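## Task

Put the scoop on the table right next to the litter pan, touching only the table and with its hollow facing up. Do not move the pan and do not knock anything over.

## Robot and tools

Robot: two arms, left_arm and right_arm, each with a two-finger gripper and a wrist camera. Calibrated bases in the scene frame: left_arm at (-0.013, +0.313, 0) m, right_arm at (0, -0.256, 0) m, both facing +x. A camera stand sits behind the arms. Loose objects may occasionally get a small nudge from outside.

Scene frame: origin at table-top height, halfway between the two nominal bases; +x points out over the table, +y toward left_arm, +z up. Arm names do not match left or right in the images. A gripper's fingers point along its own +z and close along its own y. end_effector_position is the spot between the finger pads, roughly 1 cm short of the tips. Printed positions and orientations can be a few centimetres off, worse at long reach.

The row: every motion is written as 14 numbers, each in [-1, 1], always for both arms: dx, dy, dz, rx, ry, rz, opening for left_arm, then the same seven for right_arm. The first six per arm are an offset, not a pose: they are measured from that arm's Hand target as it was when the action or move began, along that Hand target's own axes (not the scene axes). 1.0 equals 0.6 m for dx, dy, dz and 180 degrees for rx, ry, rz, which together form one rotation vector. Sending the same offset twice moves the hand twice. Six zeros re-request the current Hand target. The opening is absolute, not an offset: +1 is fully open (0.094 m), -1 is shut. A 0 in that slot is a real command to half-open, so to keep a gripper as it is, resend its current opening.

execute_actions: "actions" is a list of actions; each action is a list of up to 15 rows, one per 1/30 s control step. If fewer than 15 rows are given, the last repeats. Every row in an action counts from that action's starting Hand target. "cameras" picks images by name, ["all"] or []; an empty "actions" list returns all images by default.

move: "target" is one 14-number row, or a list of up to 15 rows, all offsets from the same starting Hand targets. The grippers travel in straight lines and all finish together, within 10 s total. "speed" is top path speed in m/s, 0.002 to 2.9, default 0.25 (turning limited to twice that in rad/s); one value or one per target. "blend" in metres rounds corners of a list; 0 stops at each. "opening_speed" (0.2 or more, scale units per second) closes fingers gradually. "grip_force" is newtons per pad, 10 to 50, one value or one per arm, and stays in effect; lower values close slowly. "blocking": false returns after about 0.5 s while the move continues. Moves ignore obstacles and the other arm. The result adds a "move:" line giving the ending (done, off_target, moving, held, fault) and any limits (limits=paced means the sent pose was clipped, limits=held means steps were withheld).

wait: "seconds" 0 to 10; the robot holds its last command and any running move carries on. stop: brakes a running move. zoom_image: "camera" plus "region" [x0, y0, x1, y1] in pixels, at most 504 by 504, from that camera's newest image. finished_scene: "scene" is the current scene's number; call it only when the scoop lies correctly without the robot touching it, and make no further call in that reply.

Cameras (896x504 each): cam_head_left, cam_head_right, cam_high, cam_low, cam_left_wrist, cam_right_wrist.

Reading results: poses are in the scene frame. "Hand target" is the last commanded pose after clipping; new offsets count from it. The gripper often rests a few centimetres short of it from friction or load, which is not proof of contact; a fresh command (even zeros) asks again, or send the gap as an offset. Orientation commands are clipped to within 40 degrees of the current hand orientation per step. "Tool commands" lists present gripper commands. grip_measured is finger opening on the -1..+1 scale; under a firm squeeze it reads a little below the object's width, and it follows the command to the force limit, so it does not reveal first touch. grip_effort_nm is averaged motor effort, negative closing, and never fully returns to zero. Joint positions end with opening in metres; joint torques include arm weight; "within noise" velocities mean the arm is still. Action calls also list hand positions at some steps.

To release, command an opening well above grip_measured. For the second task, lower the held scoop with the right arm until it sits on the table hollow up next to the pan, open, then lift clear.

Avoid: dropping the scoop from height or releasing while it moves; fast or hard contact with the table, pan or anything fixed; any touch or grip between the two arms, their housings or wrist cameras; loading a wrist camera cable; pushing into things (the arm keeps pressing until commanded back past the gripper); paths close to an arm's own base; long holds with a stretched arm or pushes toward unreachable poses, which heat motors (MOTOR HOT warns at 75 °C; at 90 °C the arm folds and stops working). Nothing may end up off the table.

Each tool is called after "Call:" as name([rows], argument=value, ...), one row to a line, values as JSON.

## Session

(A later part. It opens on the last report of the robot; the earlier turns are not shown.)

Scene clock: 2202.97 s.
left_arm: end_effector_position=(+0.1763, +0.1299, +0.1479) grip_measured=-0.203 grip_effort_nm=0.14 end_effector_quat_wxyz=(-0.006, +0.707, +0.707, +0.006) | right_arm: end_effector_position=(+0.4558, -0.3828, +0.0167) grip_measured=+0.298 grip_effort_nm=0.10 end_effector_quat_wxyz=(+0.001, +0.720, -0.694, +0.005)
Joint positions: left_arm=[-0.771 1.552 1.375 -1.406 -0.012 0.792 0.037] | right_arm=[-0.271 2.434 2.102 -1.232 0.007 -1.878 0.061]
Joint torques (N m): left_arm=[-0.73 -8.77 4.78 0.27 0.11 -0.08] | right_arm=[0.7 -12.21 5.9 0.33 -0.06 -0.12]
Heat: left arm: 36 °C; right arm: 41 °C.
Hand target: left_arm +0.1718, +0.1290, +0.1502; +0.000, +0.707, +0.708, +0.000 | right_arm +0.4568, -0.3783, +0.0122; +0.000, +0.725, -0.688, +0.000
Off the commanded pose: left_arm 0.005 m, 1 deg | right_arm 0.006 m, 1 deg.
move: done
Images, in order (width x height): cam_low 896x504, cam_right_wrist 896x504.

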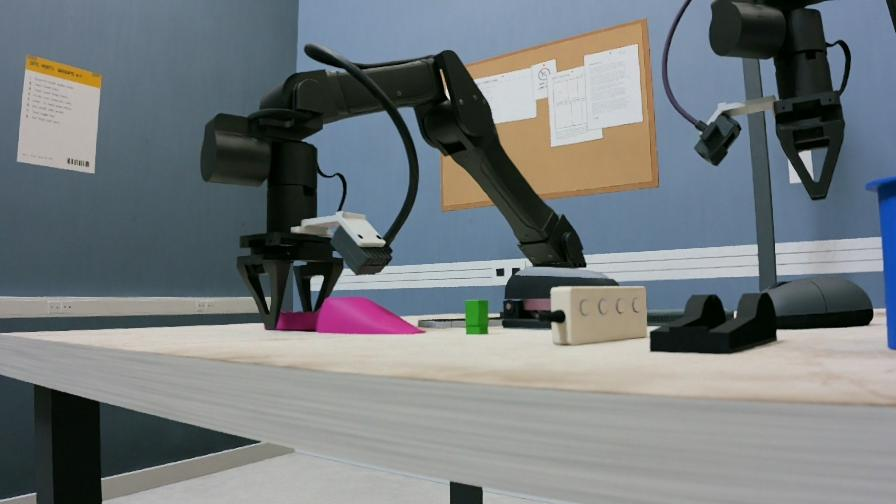

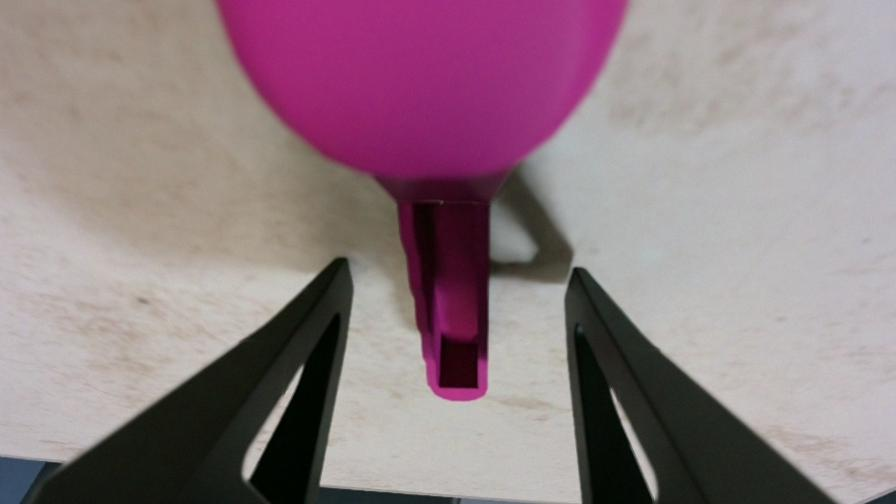

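Call:
move([
  [0,0,0,0,0,0,-0.2, 0,0,0,0,0,0,0.3],
  [0,0,0,0,0,0,-0.2, 0,0,0,0,0,0,-0.75],
  [0,0,0,0,0,0,-0.2, 0,0,-0.18,0,0,0,-0.75],
  [0,0,0,0,0,0,-0.2, 0.1881,0.2866,-0.18,0,0,0.2389,-0.75],
], speed=[0.1,0.1,0.15,0.2], blend=[0,0,0.03,0], opening_speed=1.0, cameras=["cam_head_right","cam_low","cam_high"])

Scene clock: 2285.87 s.
left_arm: end_effector_position=(+0.1763, +0.1299, +0.1479) grip_measured=-0.203 grip_effort_nm=0.14 end_effector_quat_wxyz=(-0.006, +0.707, +0.707, +0.006) | right_arm: end_effector_position=(+0.2880, -0.5015, +0.1008) grip_measured=-0.628 grip_effort_nm=-1.03 end_effector_quat_wxyz=(-0.018, -0.425, +0.905, +0.023)
Joint positions: left_arm=[-0.771 1.552 1.375 -1.406 -0.012 0.792 0.037] | right_arm=[-0.702 2.047 1.798 -1.378 0.014 -1.579 0.017]
Joint torques (N m): left_arm=[-0.72 -8.81 4.72 0.28 0.09 -0.1] | right_arm=[0.18 -15.23 5.59 0.25 -0.13 0.01]
Heat: left arm: 36 °C; right arm: 41 °C.
Hand target: left_arm +0.1718, +0.1290, +0.1502; +0.000, +0.707, +0.708, +0.000 | right_arm +0.2910, -0.5000, +0.1202; +0.000, -0.423, +0.906, +0.000
Off the commanded pose: left_arm 0.005 m, 1 deg | right_arm 0.020 m, 3 deg.
move: off_target (right_arm)
Images, in order (width x height): cam_head_right 896x504, cam_high 896x504, cam_low 896x504.

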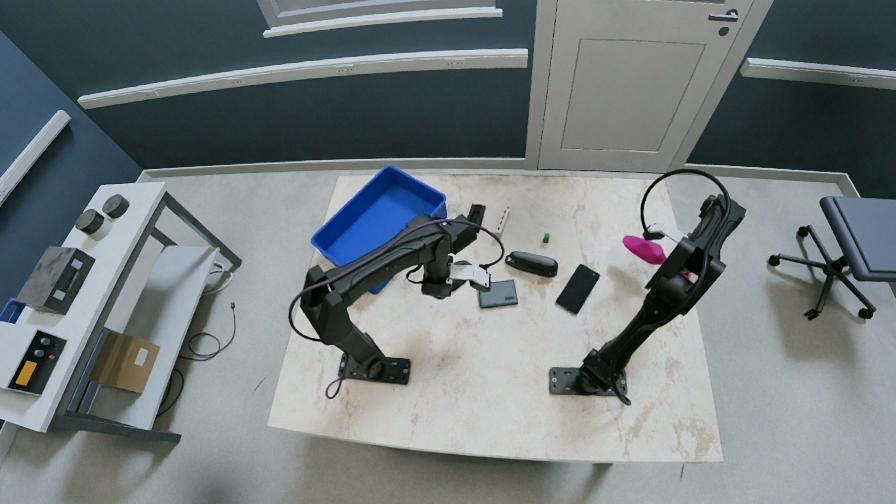

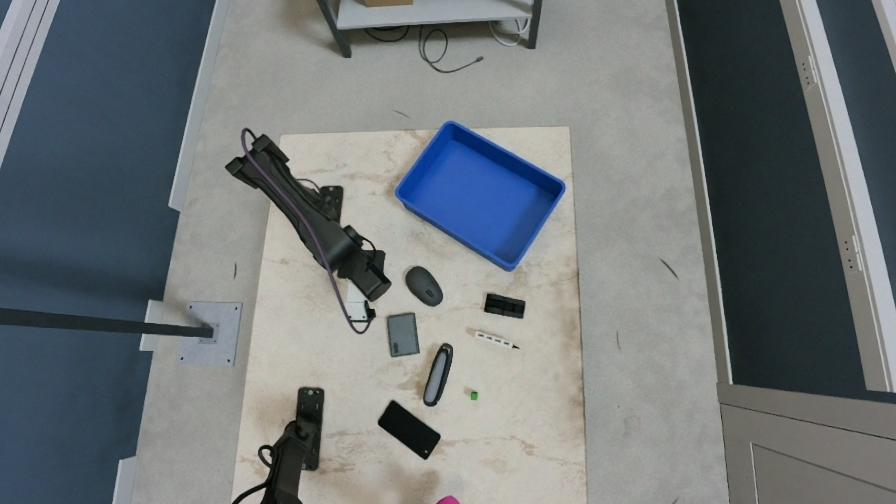

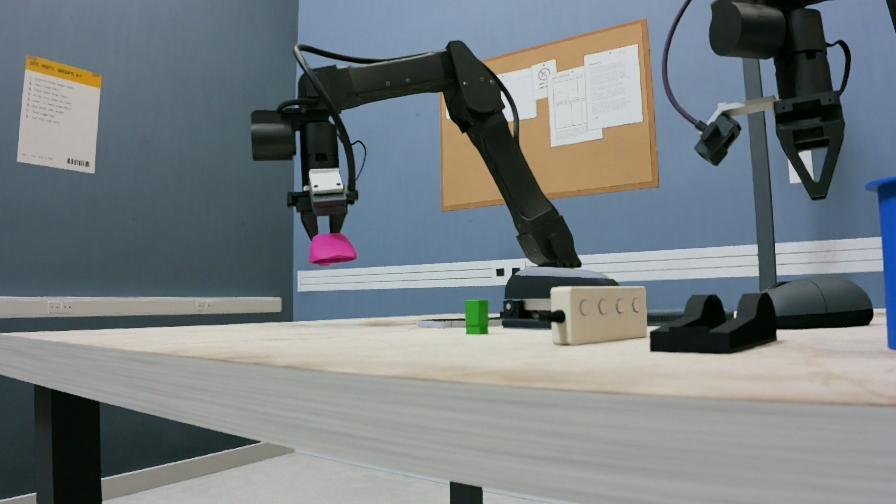

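Call:
move(target=[0,0,0,0,0,0,-0.2, 0,0,0.165,0,0,0,-0.75], speed=0.1, cameras=["cam_low"])

Call:
zoom_image(camera="cam_low", region=[220, 220, 480, 366])

Scene clock: 2291.80 s.
left_arm: end_effector_position=(+0.1763, +0.1299, +0.1479) grip_measured=-0.203 grip_effort_nm=0.14 end_effector_quat_wxyz=(-0.006, +0.707, +0.707, +0.006) | right_arm: end_effector_position=(+0.2882, -0.5017, +0.0238) grip_measured=-0.628 grip_effort_nm=-1.03 end_effector_quat_wxyz=(-0.006, -0.424, +0.906, -0.003)
Joint positions: left_arm=[-0.771 1.552 1.375 -1.406 -0.012 0.792 0.037] | right_arm=[-0.702 2.041 1.48 -1.008 0.014 -1.578 0.017]
Joint torques (N m): left_arm=[-0.66 -8.7 4.77 0.28 0.11 -0.11] | right_arm=[0.13 -9.4 5.64 0.37 -0.14 0.03]
Heat: left arm: 36 °C; right arm: 42 °C.
Hand target: left_arm +0.1718, +0.1290, +0.1502; +0.000, +0.707, +0.708, +0.000 | right_arm +0.2910, -0.5001, +0.0212; +0.000, -0.422, +0.906, +0.000
Off the commanded pose: left_arm 0.005 m, 1 deg | right_arm 0.004 m, 1 deg.
move: done
Images, in order (width x height): cam_low 896x504.

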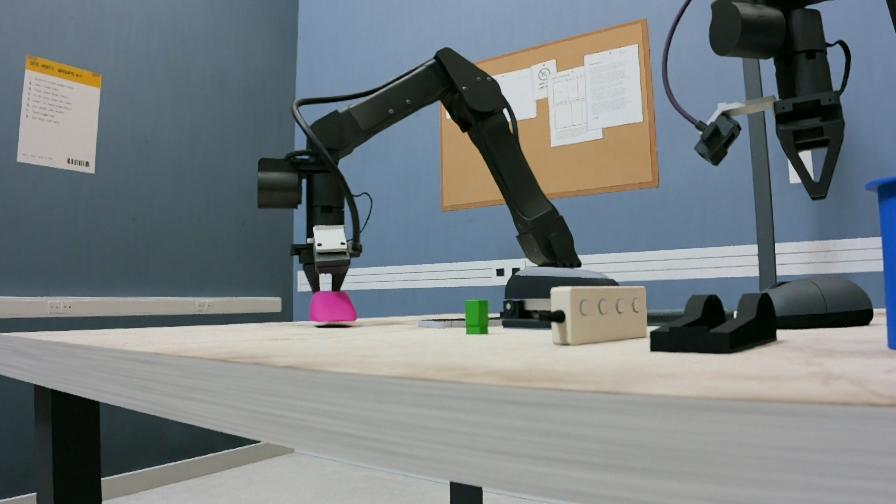

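Scaled by 1.938.

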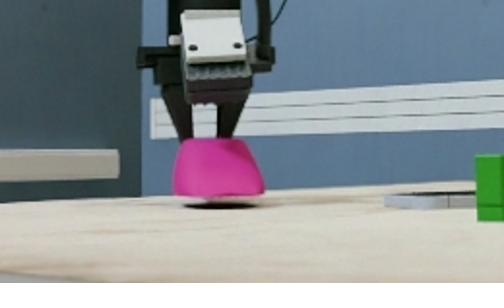

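Call:
move(target=[0,0,0,0,0,0,-0.2, 0,0,0.018,0,0,0,-0.75], speed=0.03)

Call:
move([
  [0,0,0,0,0,0,-0.2, 0,0,0,0,0,0,-0.1],
  [0,0,0,0,0,0,-0.2, 0,0,-0.045,0,0,0,-0.1],
], speed=0.05, opening_speed=0.6, cameras=["cam_low"])

Call:
zoom_image(camera="cam_low", region=[220, 220, 480, 366])

Scene clock: 2296.53 s.
left_arm: end_effector_position=(+0.1763, +0.1299, +0.1479) grip_measured=-0.203 grip_effort_nm=0.14 end_effector_quat_wxyz=(-0.006, +0.707, +0.707, +0.006) | right_arm: end_effector_position=(+0.2895, -0.5028, +0.0182) grip_measured=-0.628 grip_effort_nm=-1.03 end_effector_quat_wxyz=(-0.003, -0.424, +0.906, -0.010)
Joint positions: left_arm=[-0.771 1.552 1.375 -1.406 -0.012 0.792 0.037] | right_arm=[-0.702 2.041 1.457 -0.971 0.014 -1.578 0.017]
Joint torques (N m): left_arm=[-0.66 -8.76 4.68 0.28 0.11 -0.09] | right_arm=[0.14 -8.18 5.53 0.4 -0.14 0.03]
Heat: left arm: 36 °C; right arm: 42 °C.
Hand target: left_arm +0.1718, +0.1290, +0.1502; +0.000, +0.707, +0.708, +0.000 | right_arm +0.2910, -0.5000, +0.0104; +0.000, -0.422, +0.906, +0.000
Off the commanded pose: left_arm 0.005 m, 1 deg | right_arm 0.008 m, 1 deg.
move: done

Scene clock: 2298.97 s.
left_arm: end_effector_position=(+0.1763, +0.1299, +0.1479) grip_measured=-0.203 grip_effort_nm=0.14 end_effector_quat_wxyz=(-0.006, +0.707, +0.707, +0.006) | right_arm: end_effector_position=(+0.2841, -0.4982, +0.0264) grip_measured=-0.102 grip_effort_nm=0.11 end_effector_quat_wxyz=(-0.011, -0.424, +0.905, +0.008)
Joint positions: left_arm=[-0.771 1.552 1.375 -1.406 -0.012 0.792 0.037] | right_arm=[-0.702 2.041 1.491 -1.044 0.014 -1.578 0.042]
Joint torques (N m): left_arm=[-0.68 -8.73 4.74 0.27 0.09 -0.09] | right_arm=[0.16 -11.1 7.92 0.09 -0.15 0.03]
Heat: left arm: 36 °C; right arm: 42 °C.
Hand target: left_arm +0.1718, +0.1290, +0.1502; +0.000, +0.707, +0.708, +0.000 | right_arm +0.2910, -0.5000, +0.0374; +0.000, -0.423, +0.906, +0.000
Off the commanded pose: left_arm 0.005 m, 1 deg | right_arm 0.013 m, 2 deg.
move: off_target (right_arm)
Images, in order (width x height): cam_low 896x504.

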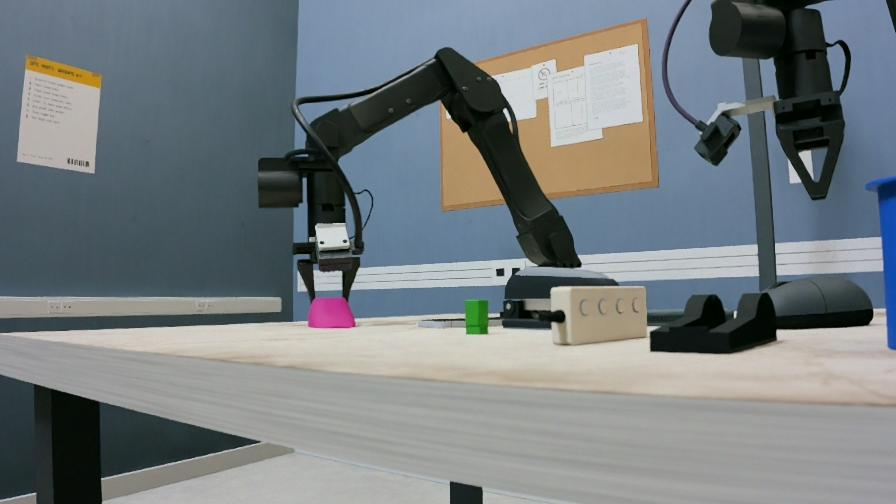

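Scaled by 1.938.

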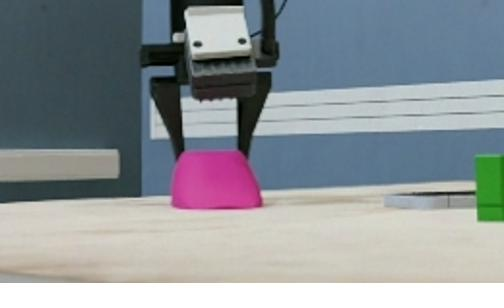

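Call:
move(target=[0,0,0,0,0,0,-0.2, 0.0047,0,-0.01,-0.0833,0,0,-0.3], speed=0.08, cameras=["cam_low","cam_right_wrist"])

Call:
zoom_image(camera="cam_low", region=[220, 220, 480, 366])

Scene clock: 2323.43 s.
left_arm: end_effector_position=(+0.1763, +0.1299, +0.1479) grip_measured=-0.203 grip_effort_nm=0.14 end_effector_quat_wxyz=(-0.006, +0.707, +0.707, +0.006) | right_arm: end_effector_position=(+0.2877, -0.5013, +0.0446) grip_measured=-0.298 grip_effort_nm=-0.11 end_effector_quat_wxyz=(-0.058, -0.422, +0.898, +0.110)
Joint positions: left_arm=[-0.771 1.552 1.375 -1.406 -0.012 0.792 0.037] | right_arm=[-0.702 2.271 1.9 -1.448 0.014 -1.578 0.033]
Joint torques (N m): left_arm=[-0.69 -8.75 4.72 0.3 0.1 -0.09] | right_arm=[-0.47 -9.72 7.77 -0.35 -0.11 -0.04]
Heat: left arm: 36 °C; right arm: 42 °C.
Hand target: left_arm +0.1718, +0.1290, +0.1502; +0.000, +0.707, +0.708, +0.000 | right_arm +0.2892, -0.5022, +0.0434; -0.055, -0.419, +0.899, +0.118
Off the commanded pose: left_arm 0.005 m, 1 deg | right_arm 0.002 m, 1 deg.
move: done
Images, in order (width x height): cam_low 896x504, cam_right_wrist 896x504.

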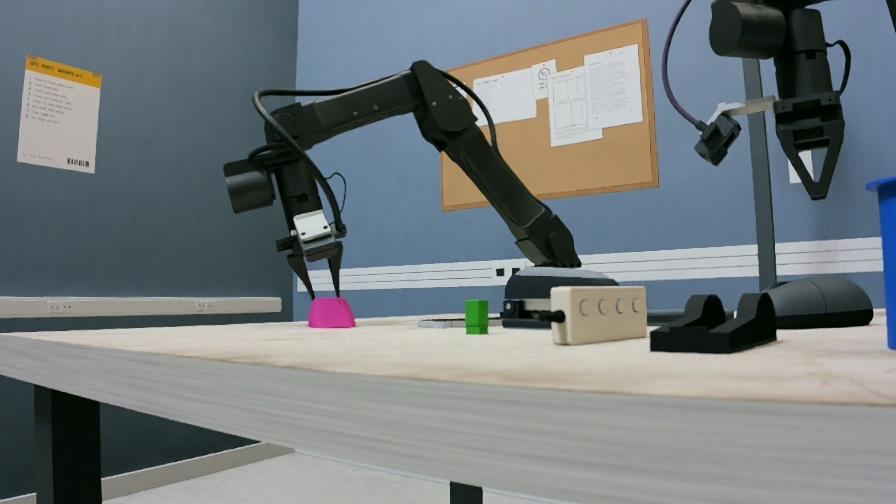

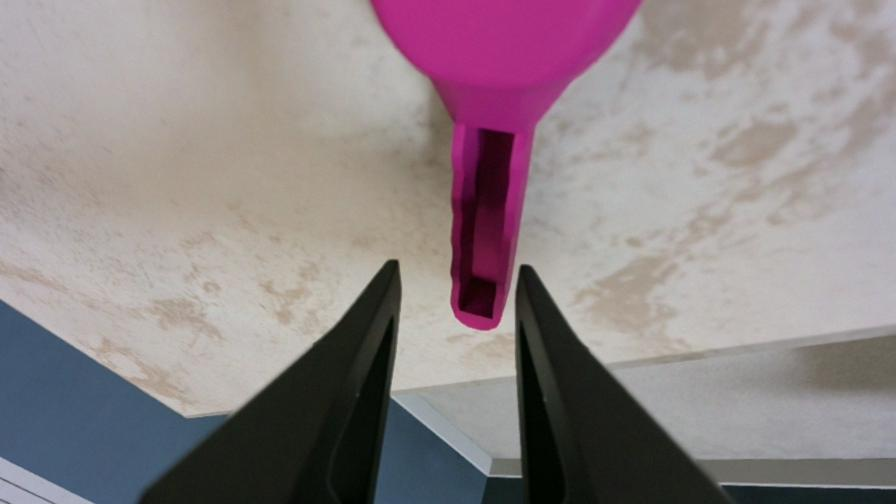

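Scaled by 1.938.

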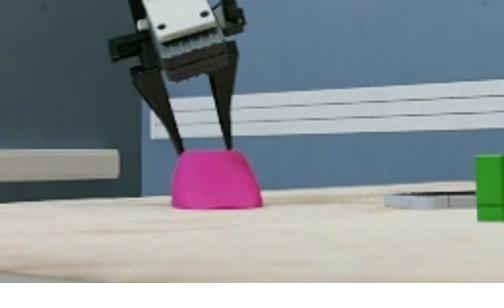

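Call:
move(target=[0,0,0,0,0,0,-0.2, -0.0105,-0.0182,0.0476,0,0,0,-0.3], speed=0.05, cameras=["cam_low","cam_right_wrist"])

Call:
zoom_image(camera="cam_low", region=[220, 220, 480, 366])

Scene clock: 2339.00 s.
left_arm: end_effector_position=(+0.1763, +0.1299, +0.1479) grip_measured=-0.203 grip_effort_nm=0.14 end_effector_quat_wxyz=(-0.006, +0.707, +0.707, +0.006) | right_arm: end_effector_position=(+0.2926, -0.5050, +0.0204) grip_measured=-0.298 grip_effort_nm=-0.11 end_effector_quat_wxyz=(-0.058, -0.417, +0.901, +0.107)
Joint positions: left_arm=[-0.771 1.552 1.375 -1.406 -0.012 0.792 0.037] | right_arm=[-0.701 2.312 1.872 -1.375 0.014 -1.568 0.033]
Joint torques (N m): left_arm=[-0.68 -8.81 4.72 0.28 0.1 -0.09] | right_arm=[0.88 -10.14 5.23 -0.13 -0.15 -0.02]
Heat: left arm: 36 °C; right arm: 42 °C.
Hand target: left_arm +0.1718, +0.1290, +0.1502; +0.000, +0.707, +0.708, +0.000 | right_arm +0.2957, -0.4994, +0.0130; -0.055, -0.419, +0.899, +0.118
Off the commanded pose: left_arm 0.005 m, 1 deg | right_arm 0.010 m, 1 deg.
move: done
Images, in order (width x height): cam_low 896x504, cam_right_wrist 896x504.

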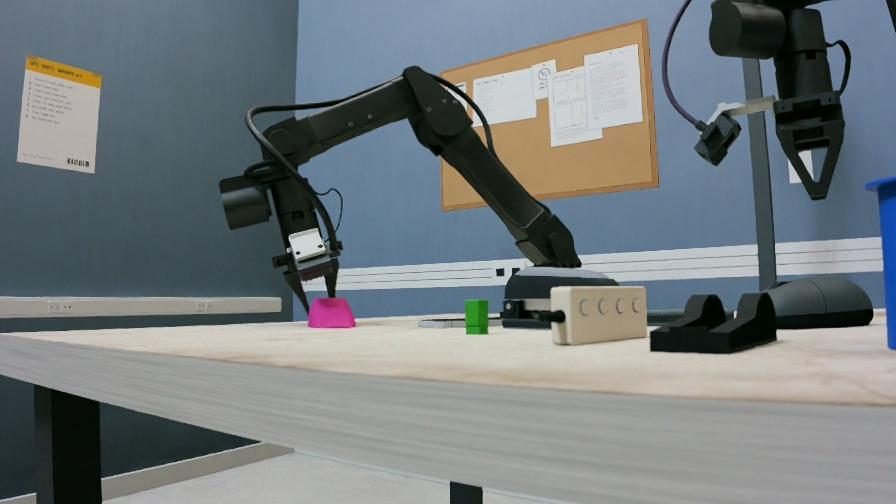

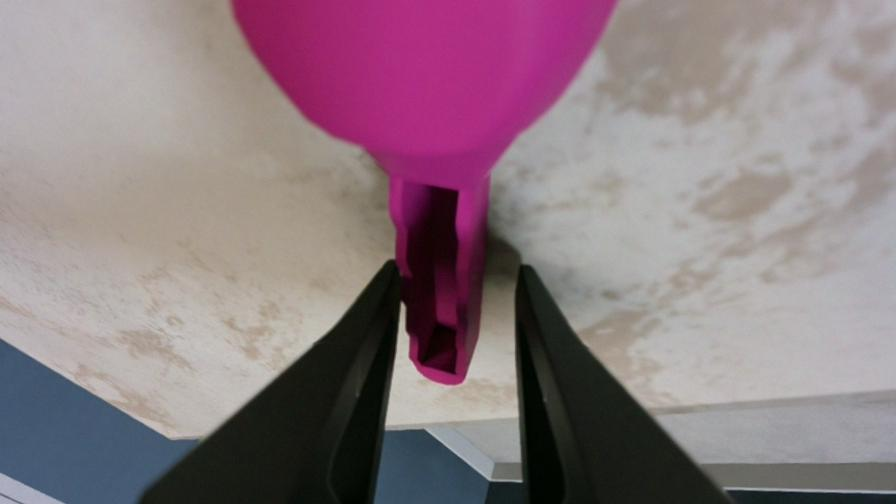

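Scaled by 1.938.

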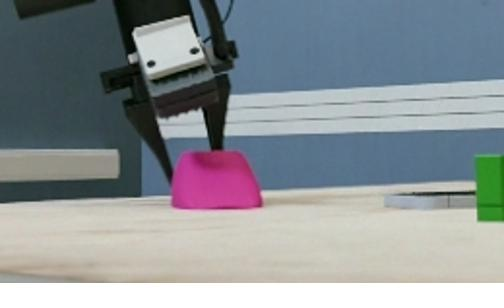

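Call:
move(target=[0,0,0,0,0,0,-0.2, 0,0,0,0,0,0,-0.75], speed=0.05, opening_speed=0.5, cameras=["cam_low","cam_right_wrist"])

Call:
zoom_image(camera="cam_low", region=[220, 220, 480, 366])

Scene clock: 2344.47 s.
left_arm: end_effector_position=(+0.1763, +0.1299, +0.1479) grip_measured=-0.203 grip_effort_nm=0.14 end_effector_quat_wxyz=(-0.006, +0.707, +0.707, +0.006) | right_arm: end_effector_position=(+0.2927, -0.5051, +0.0203) grip_measured=-0.599 grip_effort_nm=-1.02 end_effector_quat_wxyz=(-0.058, -0.417, +0.901, +0.107)
Joint positions: left_arm=[-0.771 1.552 1.375 -1.406 -0.012 0.792 0.037] | right_arm=[-0.701 2.312 1.872 -1.375 0.014 -1.568 0.019]
Joint torques (N m): left_arm=[-0.69 -8.75 4.81 0.29 0.1 -0.1] | right_arm=[0.9 -10.11 5.33 -0.12 -0.16 0.01]
Heat: left arm: 36 °C; right arm: 41 °C.
Hand target: left_arm +0.1718, +0.1290, +0.1502; +0.000, +0.707, +0.708, +0.000 | right_arm +0.2957, -0.4994, +0.0130; -0.055, -0.419, +0.899, +0.118
Off the commanded pose: left_arm 0.005 m, 1 deg | right_arm 0.010 m, 1 deg.
move: done
Images, in order (width x height): cam_low 896x504, cam_right_wrist 896x504.

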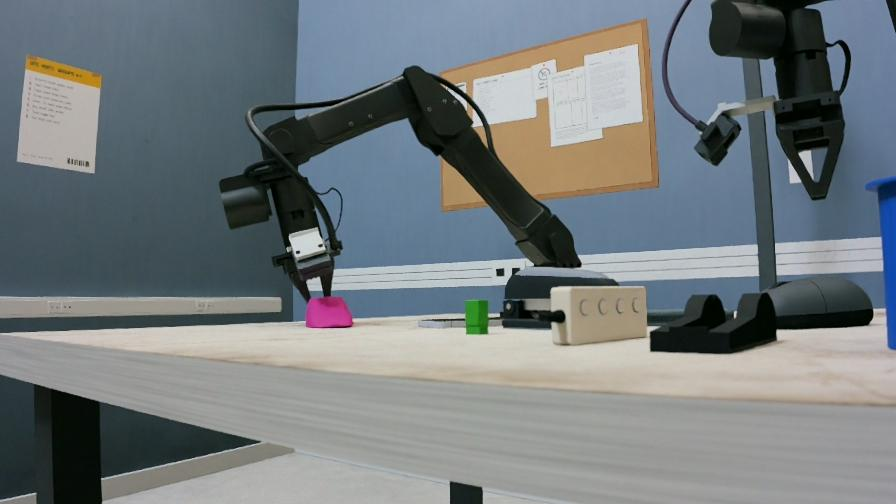

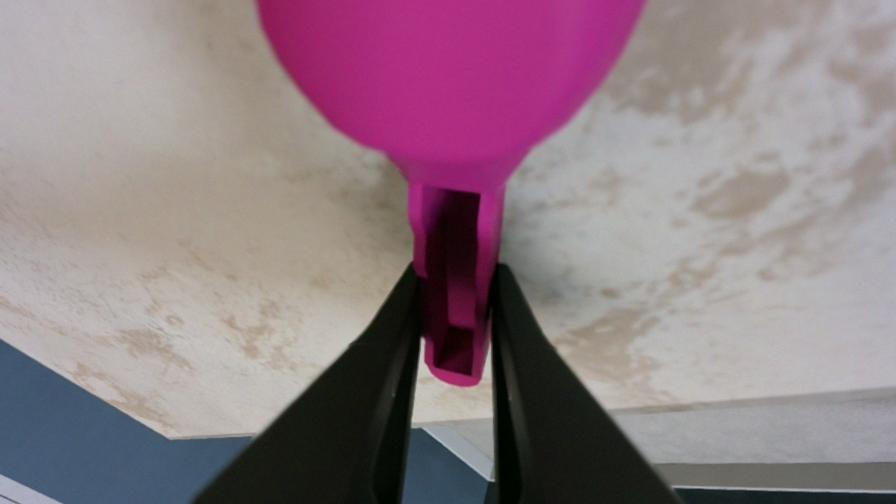

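Scaled by 1.938.

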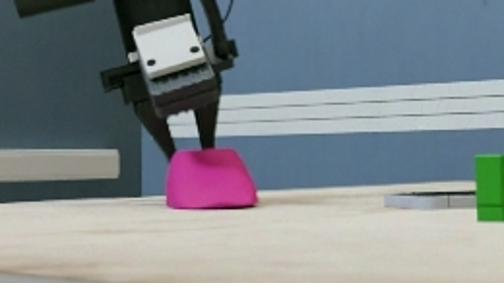

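Call:
move([
  [0,0,0,0,0,0,-0.2, 0,0.0258,-0.0966,0,0,0,-0.75],
  [0,0,0,0,0,0,-0.2, 0,0.0473,-0.1771,0.4333,0,0,-0.75],
  [0,0,0,0,0,0,-0.2, -0.2333,0.0455,-0.1777,0.4286,-0.0489,-0.1096,-0.75],
], speed=[0.12,0.25,0.25], blend=[0.02,0.02,0], cameras=["cam_low","cam_high","cam_head_right"])

Call:
zoom_image(camera="cam_low", region=[220, 160, 560, 351])

Scene clock: 2370.07 s.
left_arm: end_effector_position=(+0.1763, +0.1299, +0.1479) grip_measured=-0.203 grip_effort_nm=0.14 end_effector_quat_wxyz=(-0.006, +0.707, +0.707, +0.006) | right_arm: end_effector_position=(+0.3718, -0.3909, +0.1045) grip_measured=-0.618 grip_effort_nm=-1.03 end_effector_quat_wxyz=(+0.279, -0.498, +0.711, -0.411)
Joint positions: left_arm=[-0.771 1.552 1.375 -1.406 -0.012 0.792 0.037] | right_arm=[-0.343 1.399 0.536 0.333 0.018 -1.575 0.018]
Joint torques (N m): left_arm=[-0.65 -8.76 4.67 0.28 0.09 -0.09] | right_arm=[0.28 -4.19 9.17 2.17 -0.1 0.04]
Heat: left arm: 35 °C; right arm: 42 °C.
Hand target: left_arm +0.1718, +0.1290, +0.1502; +0.000, +0.707, +0.708, +0.000 | right_arm +0.3866, -0.3930, +0.1230; +0.300, -0.489, +0.698, -0.428
Off the commanded pose: left_arm 0.005 m, 1 deg | right_arm 0.024 m, 4 deg.
move: off_target (right_arm)
Images, in order (width x height): cam_head_right 896x504, cam_high 896x504, cam_low 896x504.

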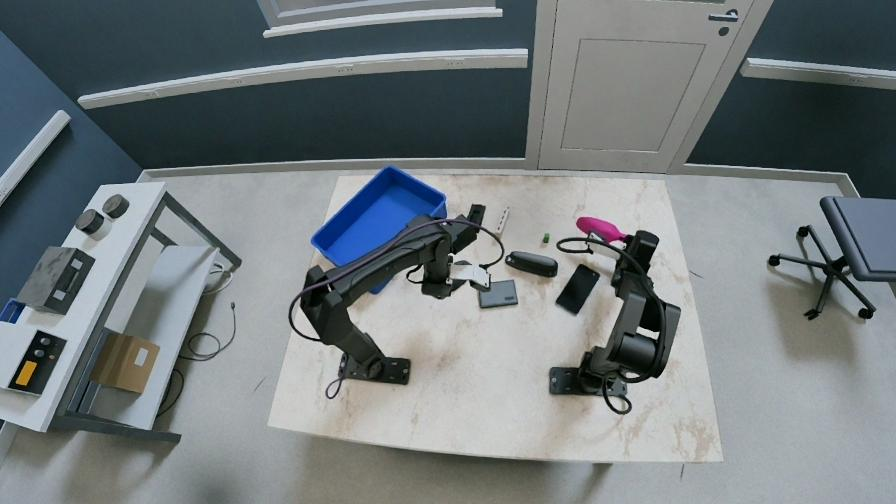

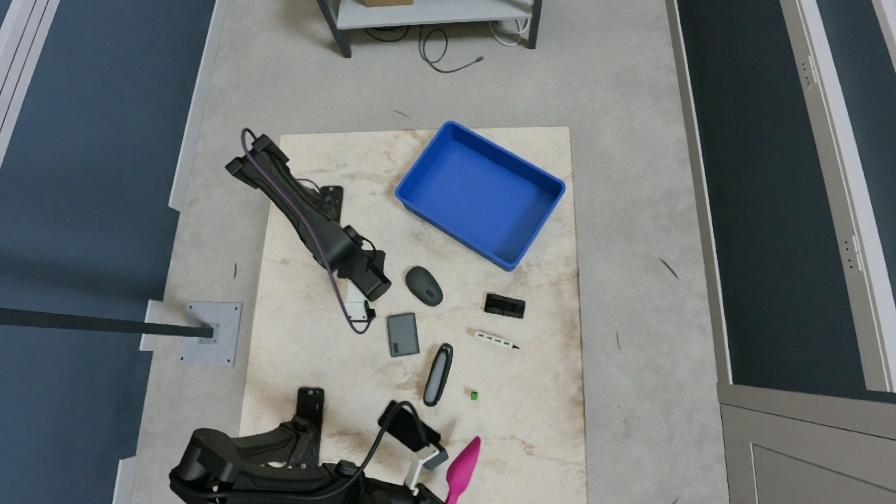

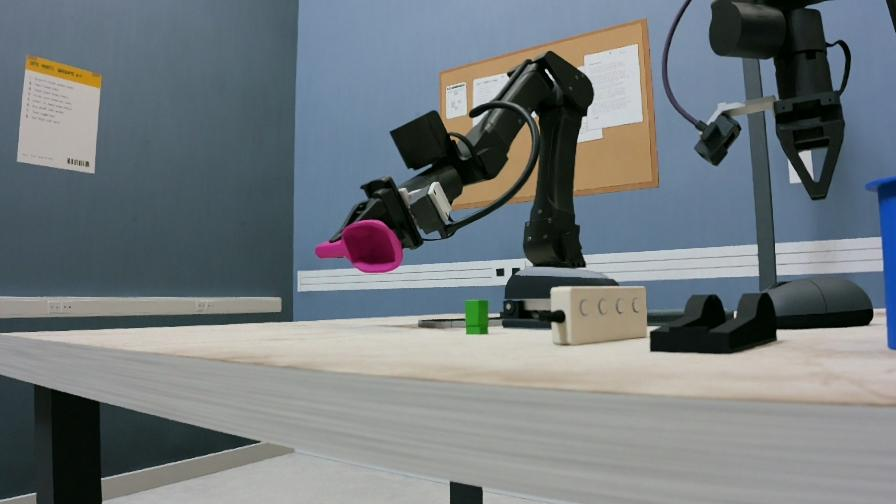

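Scaled by 1.482.

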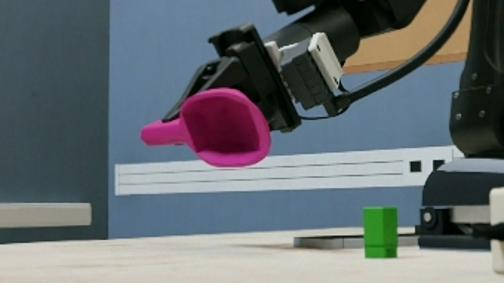

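Call:
move(target=[0,0,0,0,0,0,-0.2, 0,0.1114,0.0566,0,0,0,-0.75], speed=0.08, cameras=["cam_low"])

Call:
zoom_image(camera="cam_low", region=[240, 200, 500, 346])

Scene clock: 2383.30 s.
left_arm: end_effector_position=(+0.1763, +0.1299, +0.1479) grip_measured=-0.203 grip_effort_nm=0.14 end_effector_quat_wxyz=(-0.006, +0.707, +0.707, +0.006) | right_arm: end_effector_position=(+0.3830, -0.3948, +0.0456) grip_measured=-0.619 grip_effort_nm=-1.03 end_effector_quat_wxyz=(+0.288, -0.493, +0.703, -0.425)
Joint positions: left_arm=[-0.771 1.552 1.375 -1.406 -0.012 0.792 0.037] | right_arm=[-0.343 1.709 0.442 0.775 0.018 -1.577 0.018]
Joint torques (N m): left_arm=[-0.69 -8.73 4.72 0.3 0.11 -0.09] | right_arm=[0.29 -5.14 4.49 2.21 -0.08 0.08]
Heat: left arm: 35 °C; right arm: 41 °C.
Hand target: left_arm +0.1718, +0.1290, +0.1502; +0.000, +0.707, +0.708, +0.000 | right_arm +0.3865, -0.3929, +0.0480; +0.300, -0.489, +0.698, -0.428
Off the commanded pose: left_arm 0.005 m, 1 deg | right_arm 0.005 m, 2 deg.
move: done
Images, in order (width x height): cam_low 896x504.

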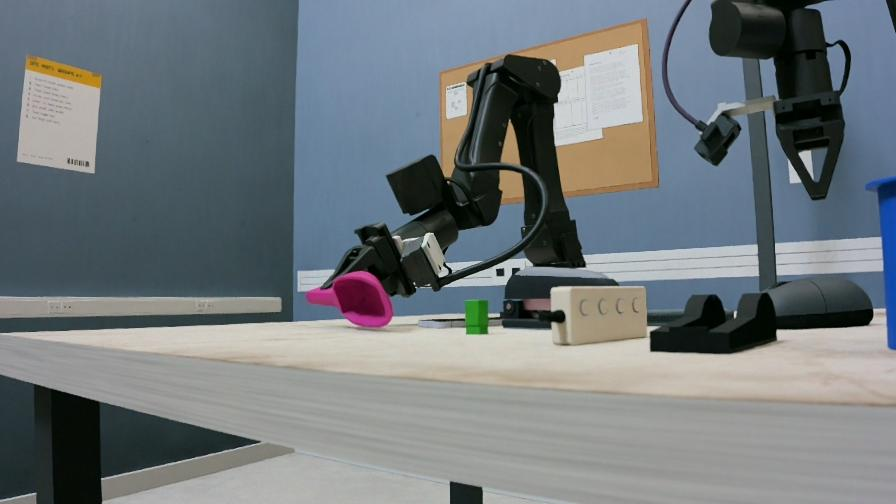

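Scaled by 1.938.

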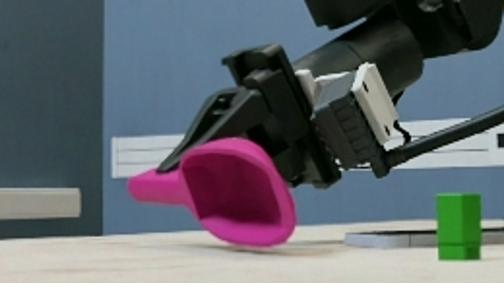

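Call:
move(target=[0,0,0,0,0,0,-0.2, 0,0.0178,0.009,0,0,0,-0.75], speed=0.03, cameras=["cam_low"])

Call:
zoom_image(camera="cam_low", region=[240, 200, 500, 346])

Scene clock: 2388.17 s.
left_arm: end_effector_position=(+0.1763, +0.1299, +0.1479) grip_measured=-0.203 grip_effort_nm=0.14 end_effector_quat_wxyz=(-0.006, +0.707, +0.707, +0.006) | right_arm: end_effector_position=(+0.3859, -0.3958, +0.0394) grip_measured=-0.619 grip_effort_nm=-1.03 end_effector_quat_wxyz=(+0.294, -0.489, +0.698, -0.433)
Joint positions: left_arm=[-0.771 1.552 1.375 -1.406 -0.012 0.792 0.037] | right_arm=[-0.343 1.77 0.433 0.866 0.018 -1.577 0.018]
Joint torques (N m): left_arm=[-0.59 -8.69 4.79 0.28 0.1 -0.09] | right_arm=[0.34 -5.09 4 2.05 -0.09 0.08]
Heat: left arm: 35 °C; right arm: 41 °C.
Hand target: left_arm +0.1718, +0.1290, +0.1502; +0.000, +0.707, +0.708, +0.000 | right_arm +0.3865, -0.3929, +0.0361; +0.300, -0.489, +0.698, -0.428
Off the commanded pose: left_arm 0.005 m, 1 deg | right_arm 0.004 m, 1 deg.
move: done
Images, in order (width x height): cam_low 896x504.

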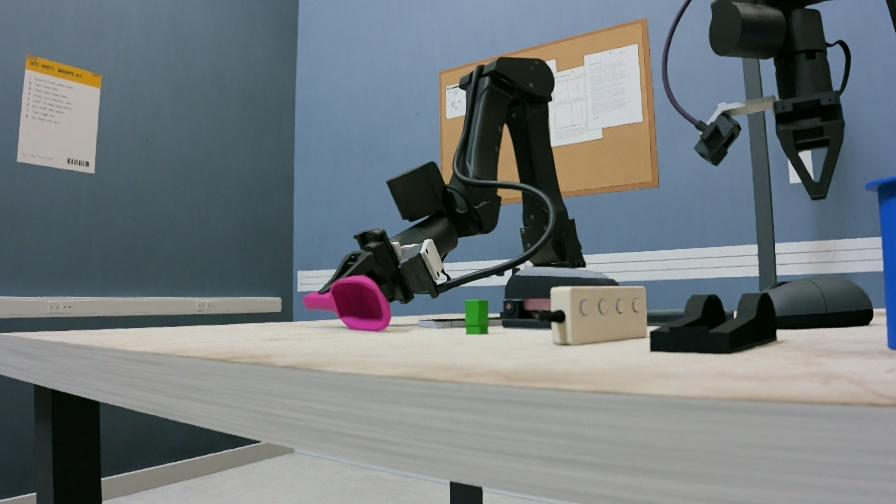

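Scaled by 1.938.

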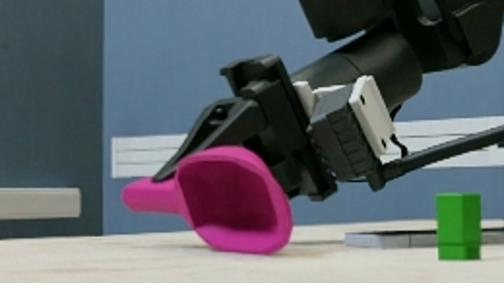

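Call:
move(target=[0,0,0,0,0,0,-0.2, 0,0.0089,0.0045,0,0,0,-0.75], speed=0.03, cameras=[])

Scene clock: 2392.23 s.
left_arm: end_effector_position=(+0.1763, +0.1299, +0.1479) grip_measured=-0.203 grip_effort_nm=0.14 end_effector_quat_wxyz=(-0.006, +0.707, +0.707, +0.006) | right_arm: end_effector_position=(+0.3888, -0.3966, +0.0383) grip_measured=-0.619 grip_effort_nm=-1.03 end_effector_quat_wxyz=(+0.299, -0.487, +0.694, -0.439)
Joint positions: left_arm=[-0.771 1.552 1.375 -1.406 -0.012 0.792 0.037] | right_arm=[-0.343 1.8 0.433 0.915 0.016 -1.577 0.018]
Joint torques (N m): left_arm=[-0.65 -8.72 4.72 0.27 0.08 -0.09] | right_arm=[0.34 -5.03 3.51 1.93 -0.07 0.08]
Heat: left arm: 35 °C; right arm: 41 °C.
Hand target: left_arm +0.1718, +0.1290, +0.1502; +0.000, +0.707, +0.708, +0.000 | right_arm +0.3865, -0.3930, +0.0302; +0.300, -0.489, +0.698, -0.428
Off the commanded pose: left_arm 0.005 m, 1 deg | right_arm 0.009 m, 1 deg.
move: done
No camera images: "cameras" was empty.

Call:
move(target=[0,0,0,0,0,0,-0.2, 0,0,0,0,0,0,-0.3], speed=0.03, opening_speed=0.3, cameras=["cam_low"])

Call:
zoom_image(camera="cam_low", region=[240, 200, 500, 346])

Scene clock: 2397.20 s.
left_arm: end_effector_position=(+0.1763, +0.1299, +0.1479) grip_measured=-0.203 grip_effort_nm=0.14 end_effector_quat_wxyz=(-0.006, +0.707, +0.707, +0.006) | right_arm: end_effector_position=(+0.3867, -0.3959, +0.0361) grip_measured=-0.302 grip_effort_nm=0.11 end_effector_quat_wxyz=(+0.297, -0.488, +0.695, -0.436)
Joint positions: left_arm=[-0.771 1.552 1.375 -1.406 -0.012 0.792 0.037] | right_arm=[-0.343 1.801 0.426 0.915 0.016 -1.577 0.033]
Joint torques (N m): left_arm=[-0.65 -8.73 4.77 0.28 0.1 -0.1] | right_arm=[0.31 -4.98 3.96 1.93 -0.06 0.08]
Heat: left arm: 35 °C; right arm: 40 °C.
Hand target: left_arm +0.1718, +0.1290, +0.1502; +0.000, +0.707, +0.708, +0.000 | right_arm +0.3865, -0.3930, +0.0301; +0.300, -0.489, +0.698, -0.428
Off the commanded pose: left_arm 0.005 m, 1 deg | right_arm 0.007 m, 1 deg.
move: done
Images, in order (width x height): cam_low 896x504.

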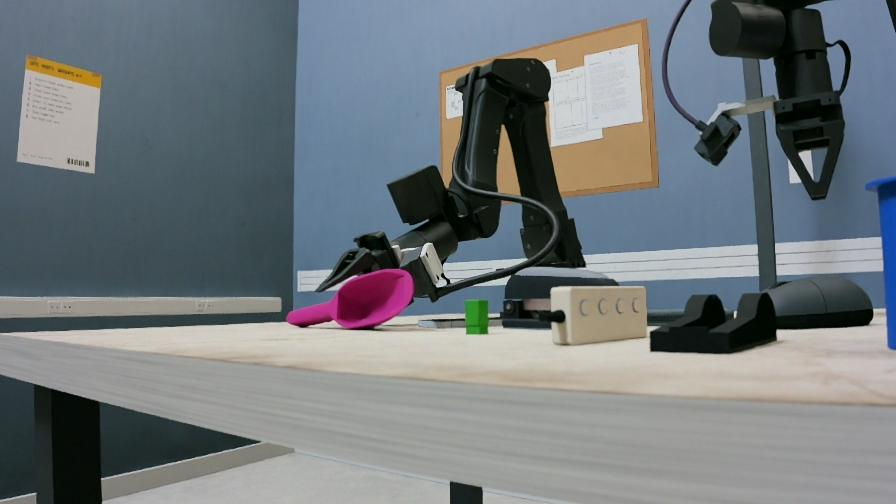

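Scaled by 1.938.

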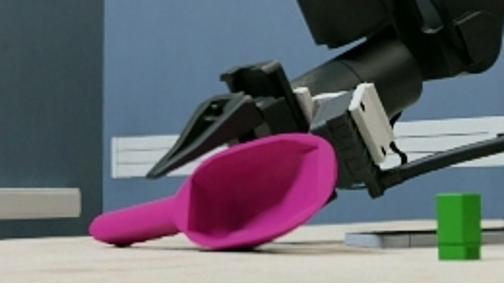

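Call:
move([
  [0,0,0,0,0,0,-0.2, 0,0.0453,-0.0891,0,0,0,-0.3],
  [0,0,0,0,0,0,-0.2, 0,-0.0883,-0.157,0,0,0,-0.3],
], speed=[0.06,0.2], blend=0.01, cameras=["cam_low","cam_high"])

Call:
zoom_image(camera="cam_low", region=[240, 200, 500, 346])

Call:
zoom_image(camera="cam_high", region=[360, 363, 610, 503])

Scene clock: 2408.43 s.
left_arm: end_effector_position=(+0.1763, +0.1299, +0.1479) grip_measured=-0.203 grip_effort_nm=0.14 end_effector_quat_wxyz=(-0.006, +0.707, +0.707, +0.006) | right_arm: end_effector_position=(+0.3213, -0.3725, +0.1043) grip_measured=-0.302 grip_effort_nm=0.11 end_effector_quat_wxyz=(+0.284, -0.496, +0.706, -0.419)
Joint positions: left_arm=[-0.771 1.552 1.375 -1.406 -0.012 0.792 0.037] | right_arm=[-0.343 1.132 0.345 0.277 0.016 -1.578 0.033]
Joint torques (N m): left_arm=[-0.65 -8.72 4.75 0.28 0.07 -0.08] | right_arm=[0.57 -3.38 9.09 1.85 -0.04 0.1]
Heat: left arm: 35 °C; right arm: 40 °C.
Hand target: left_arm +0.1718, +0.1290, +0.1502; +0.000, +0.707, +0.708, +0.000 | right_arm +0.3302, -0.3724, +0.1201; +0.300, -0.489, +0.698, -0.428
Off the commanded pose: left_arm 0.005 m, 1 deg | right_arm 0.018 m, 2 deg.
move: off_target (right_arm)
Images, in order (width x height): cam_high 896x504, cam_low 896x504.

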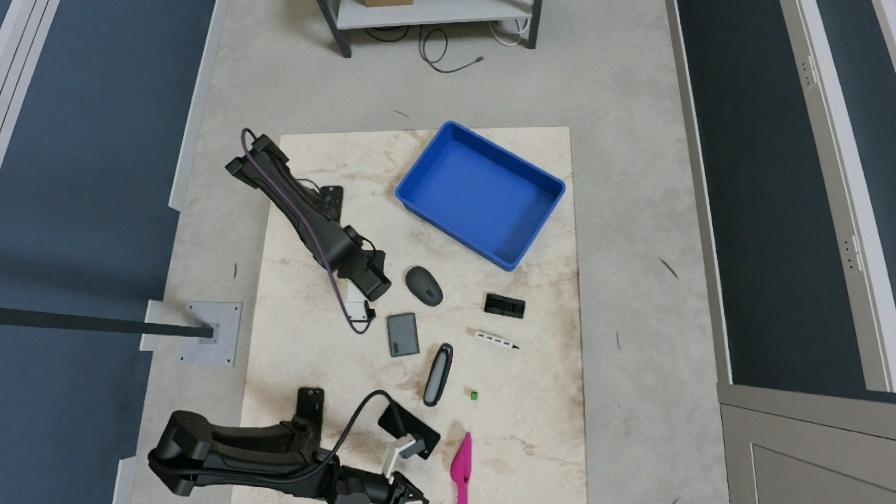

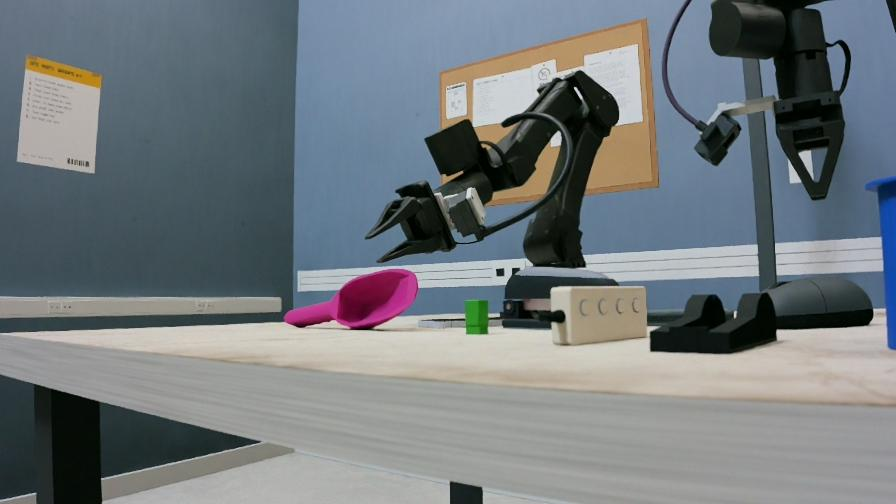

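Scaled by 1.938.

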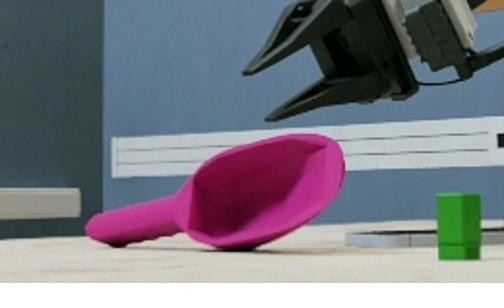

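Scaled by 2.016.

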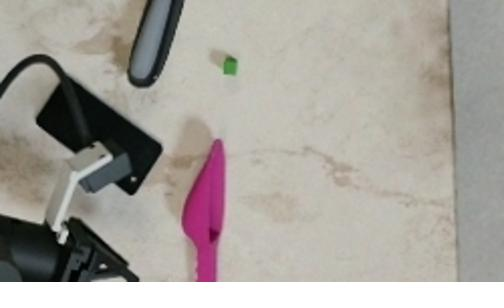

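Call:
move(target=[0,0,0,0,0,0,-0.2, -0.1194,-0.0832,0.1273,-0.3037,0.2129,0.3470,-0.9], speed=0.25, cameras=["cam_right_wrist","cam_high"])

Scene clock: 2437.80 s.
left_arm: end_effector_position=(+0.1763, +0.1299, +0.1479) grip_measured=-0.203 grip_effort_nm=0.15 end_effector_quat_wxyz=(-0.006, +0.707, +0.707, +0.006) | right_arm: end_effector_position=(+0.4344, -0.3341, +0.1298) grip_measured=-0.898 grip_effort_nm=-0.11 end_effector_quat_wxyz=(+0.006, -0.007, +1.000, -0.006)
Joint positions: left_arm=[-0.771 1.552 1.375 -1.406 -0.012 0.792 0.037] | right_arm=[-0.176 2.291 2.304 -1.57 0.01 -0.19 0.005]
Joint torques (N m): left_arm=[-0.66 -8.81 4.72 0.28 0.1 -0.09] | right_arm=[-0.64 -10.33 8.28 0.3 -0.09 0.03]
Heat: left arm: 35 °C; right arm: 42 °C.
Hand target: left_arm +0.1718, +0.1290, +0.1502; +0.000, +0.707, +0.708, +0.000 | right_arm +0.4399, -0.3361, +0.1300; +0.000, +0.000, +1.000, +0.000
Off the commanded pose: left_arm 0.005 m, 1 deg | right_arm 0.006 m, 1 deg.
joint sent to its limit (right arm) — joint 4 (wrist pitch), lower limit. The joint targets still meet the commanded pose.
move: done
Images, in order (width x height): cam_high 896x504, cam_right_wrist 896x504.

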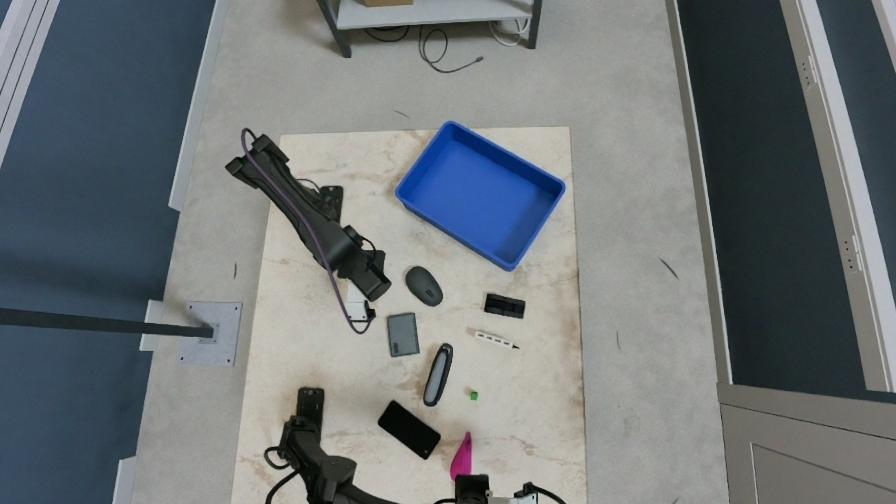

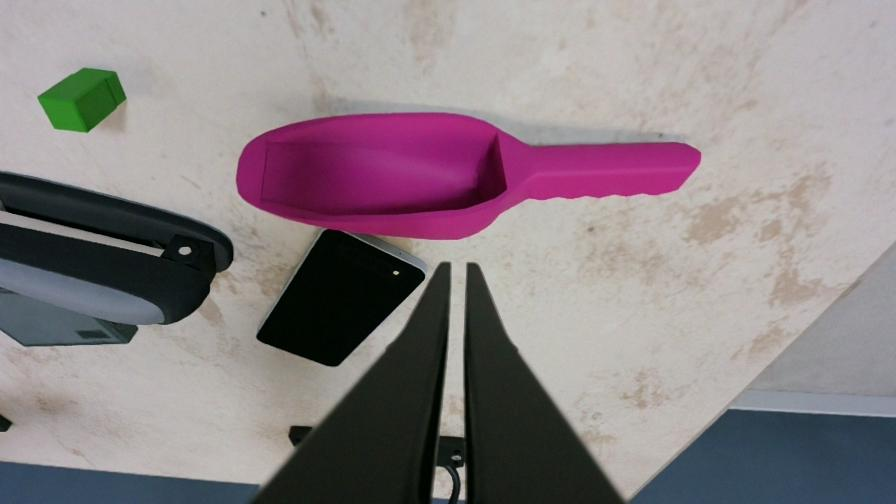

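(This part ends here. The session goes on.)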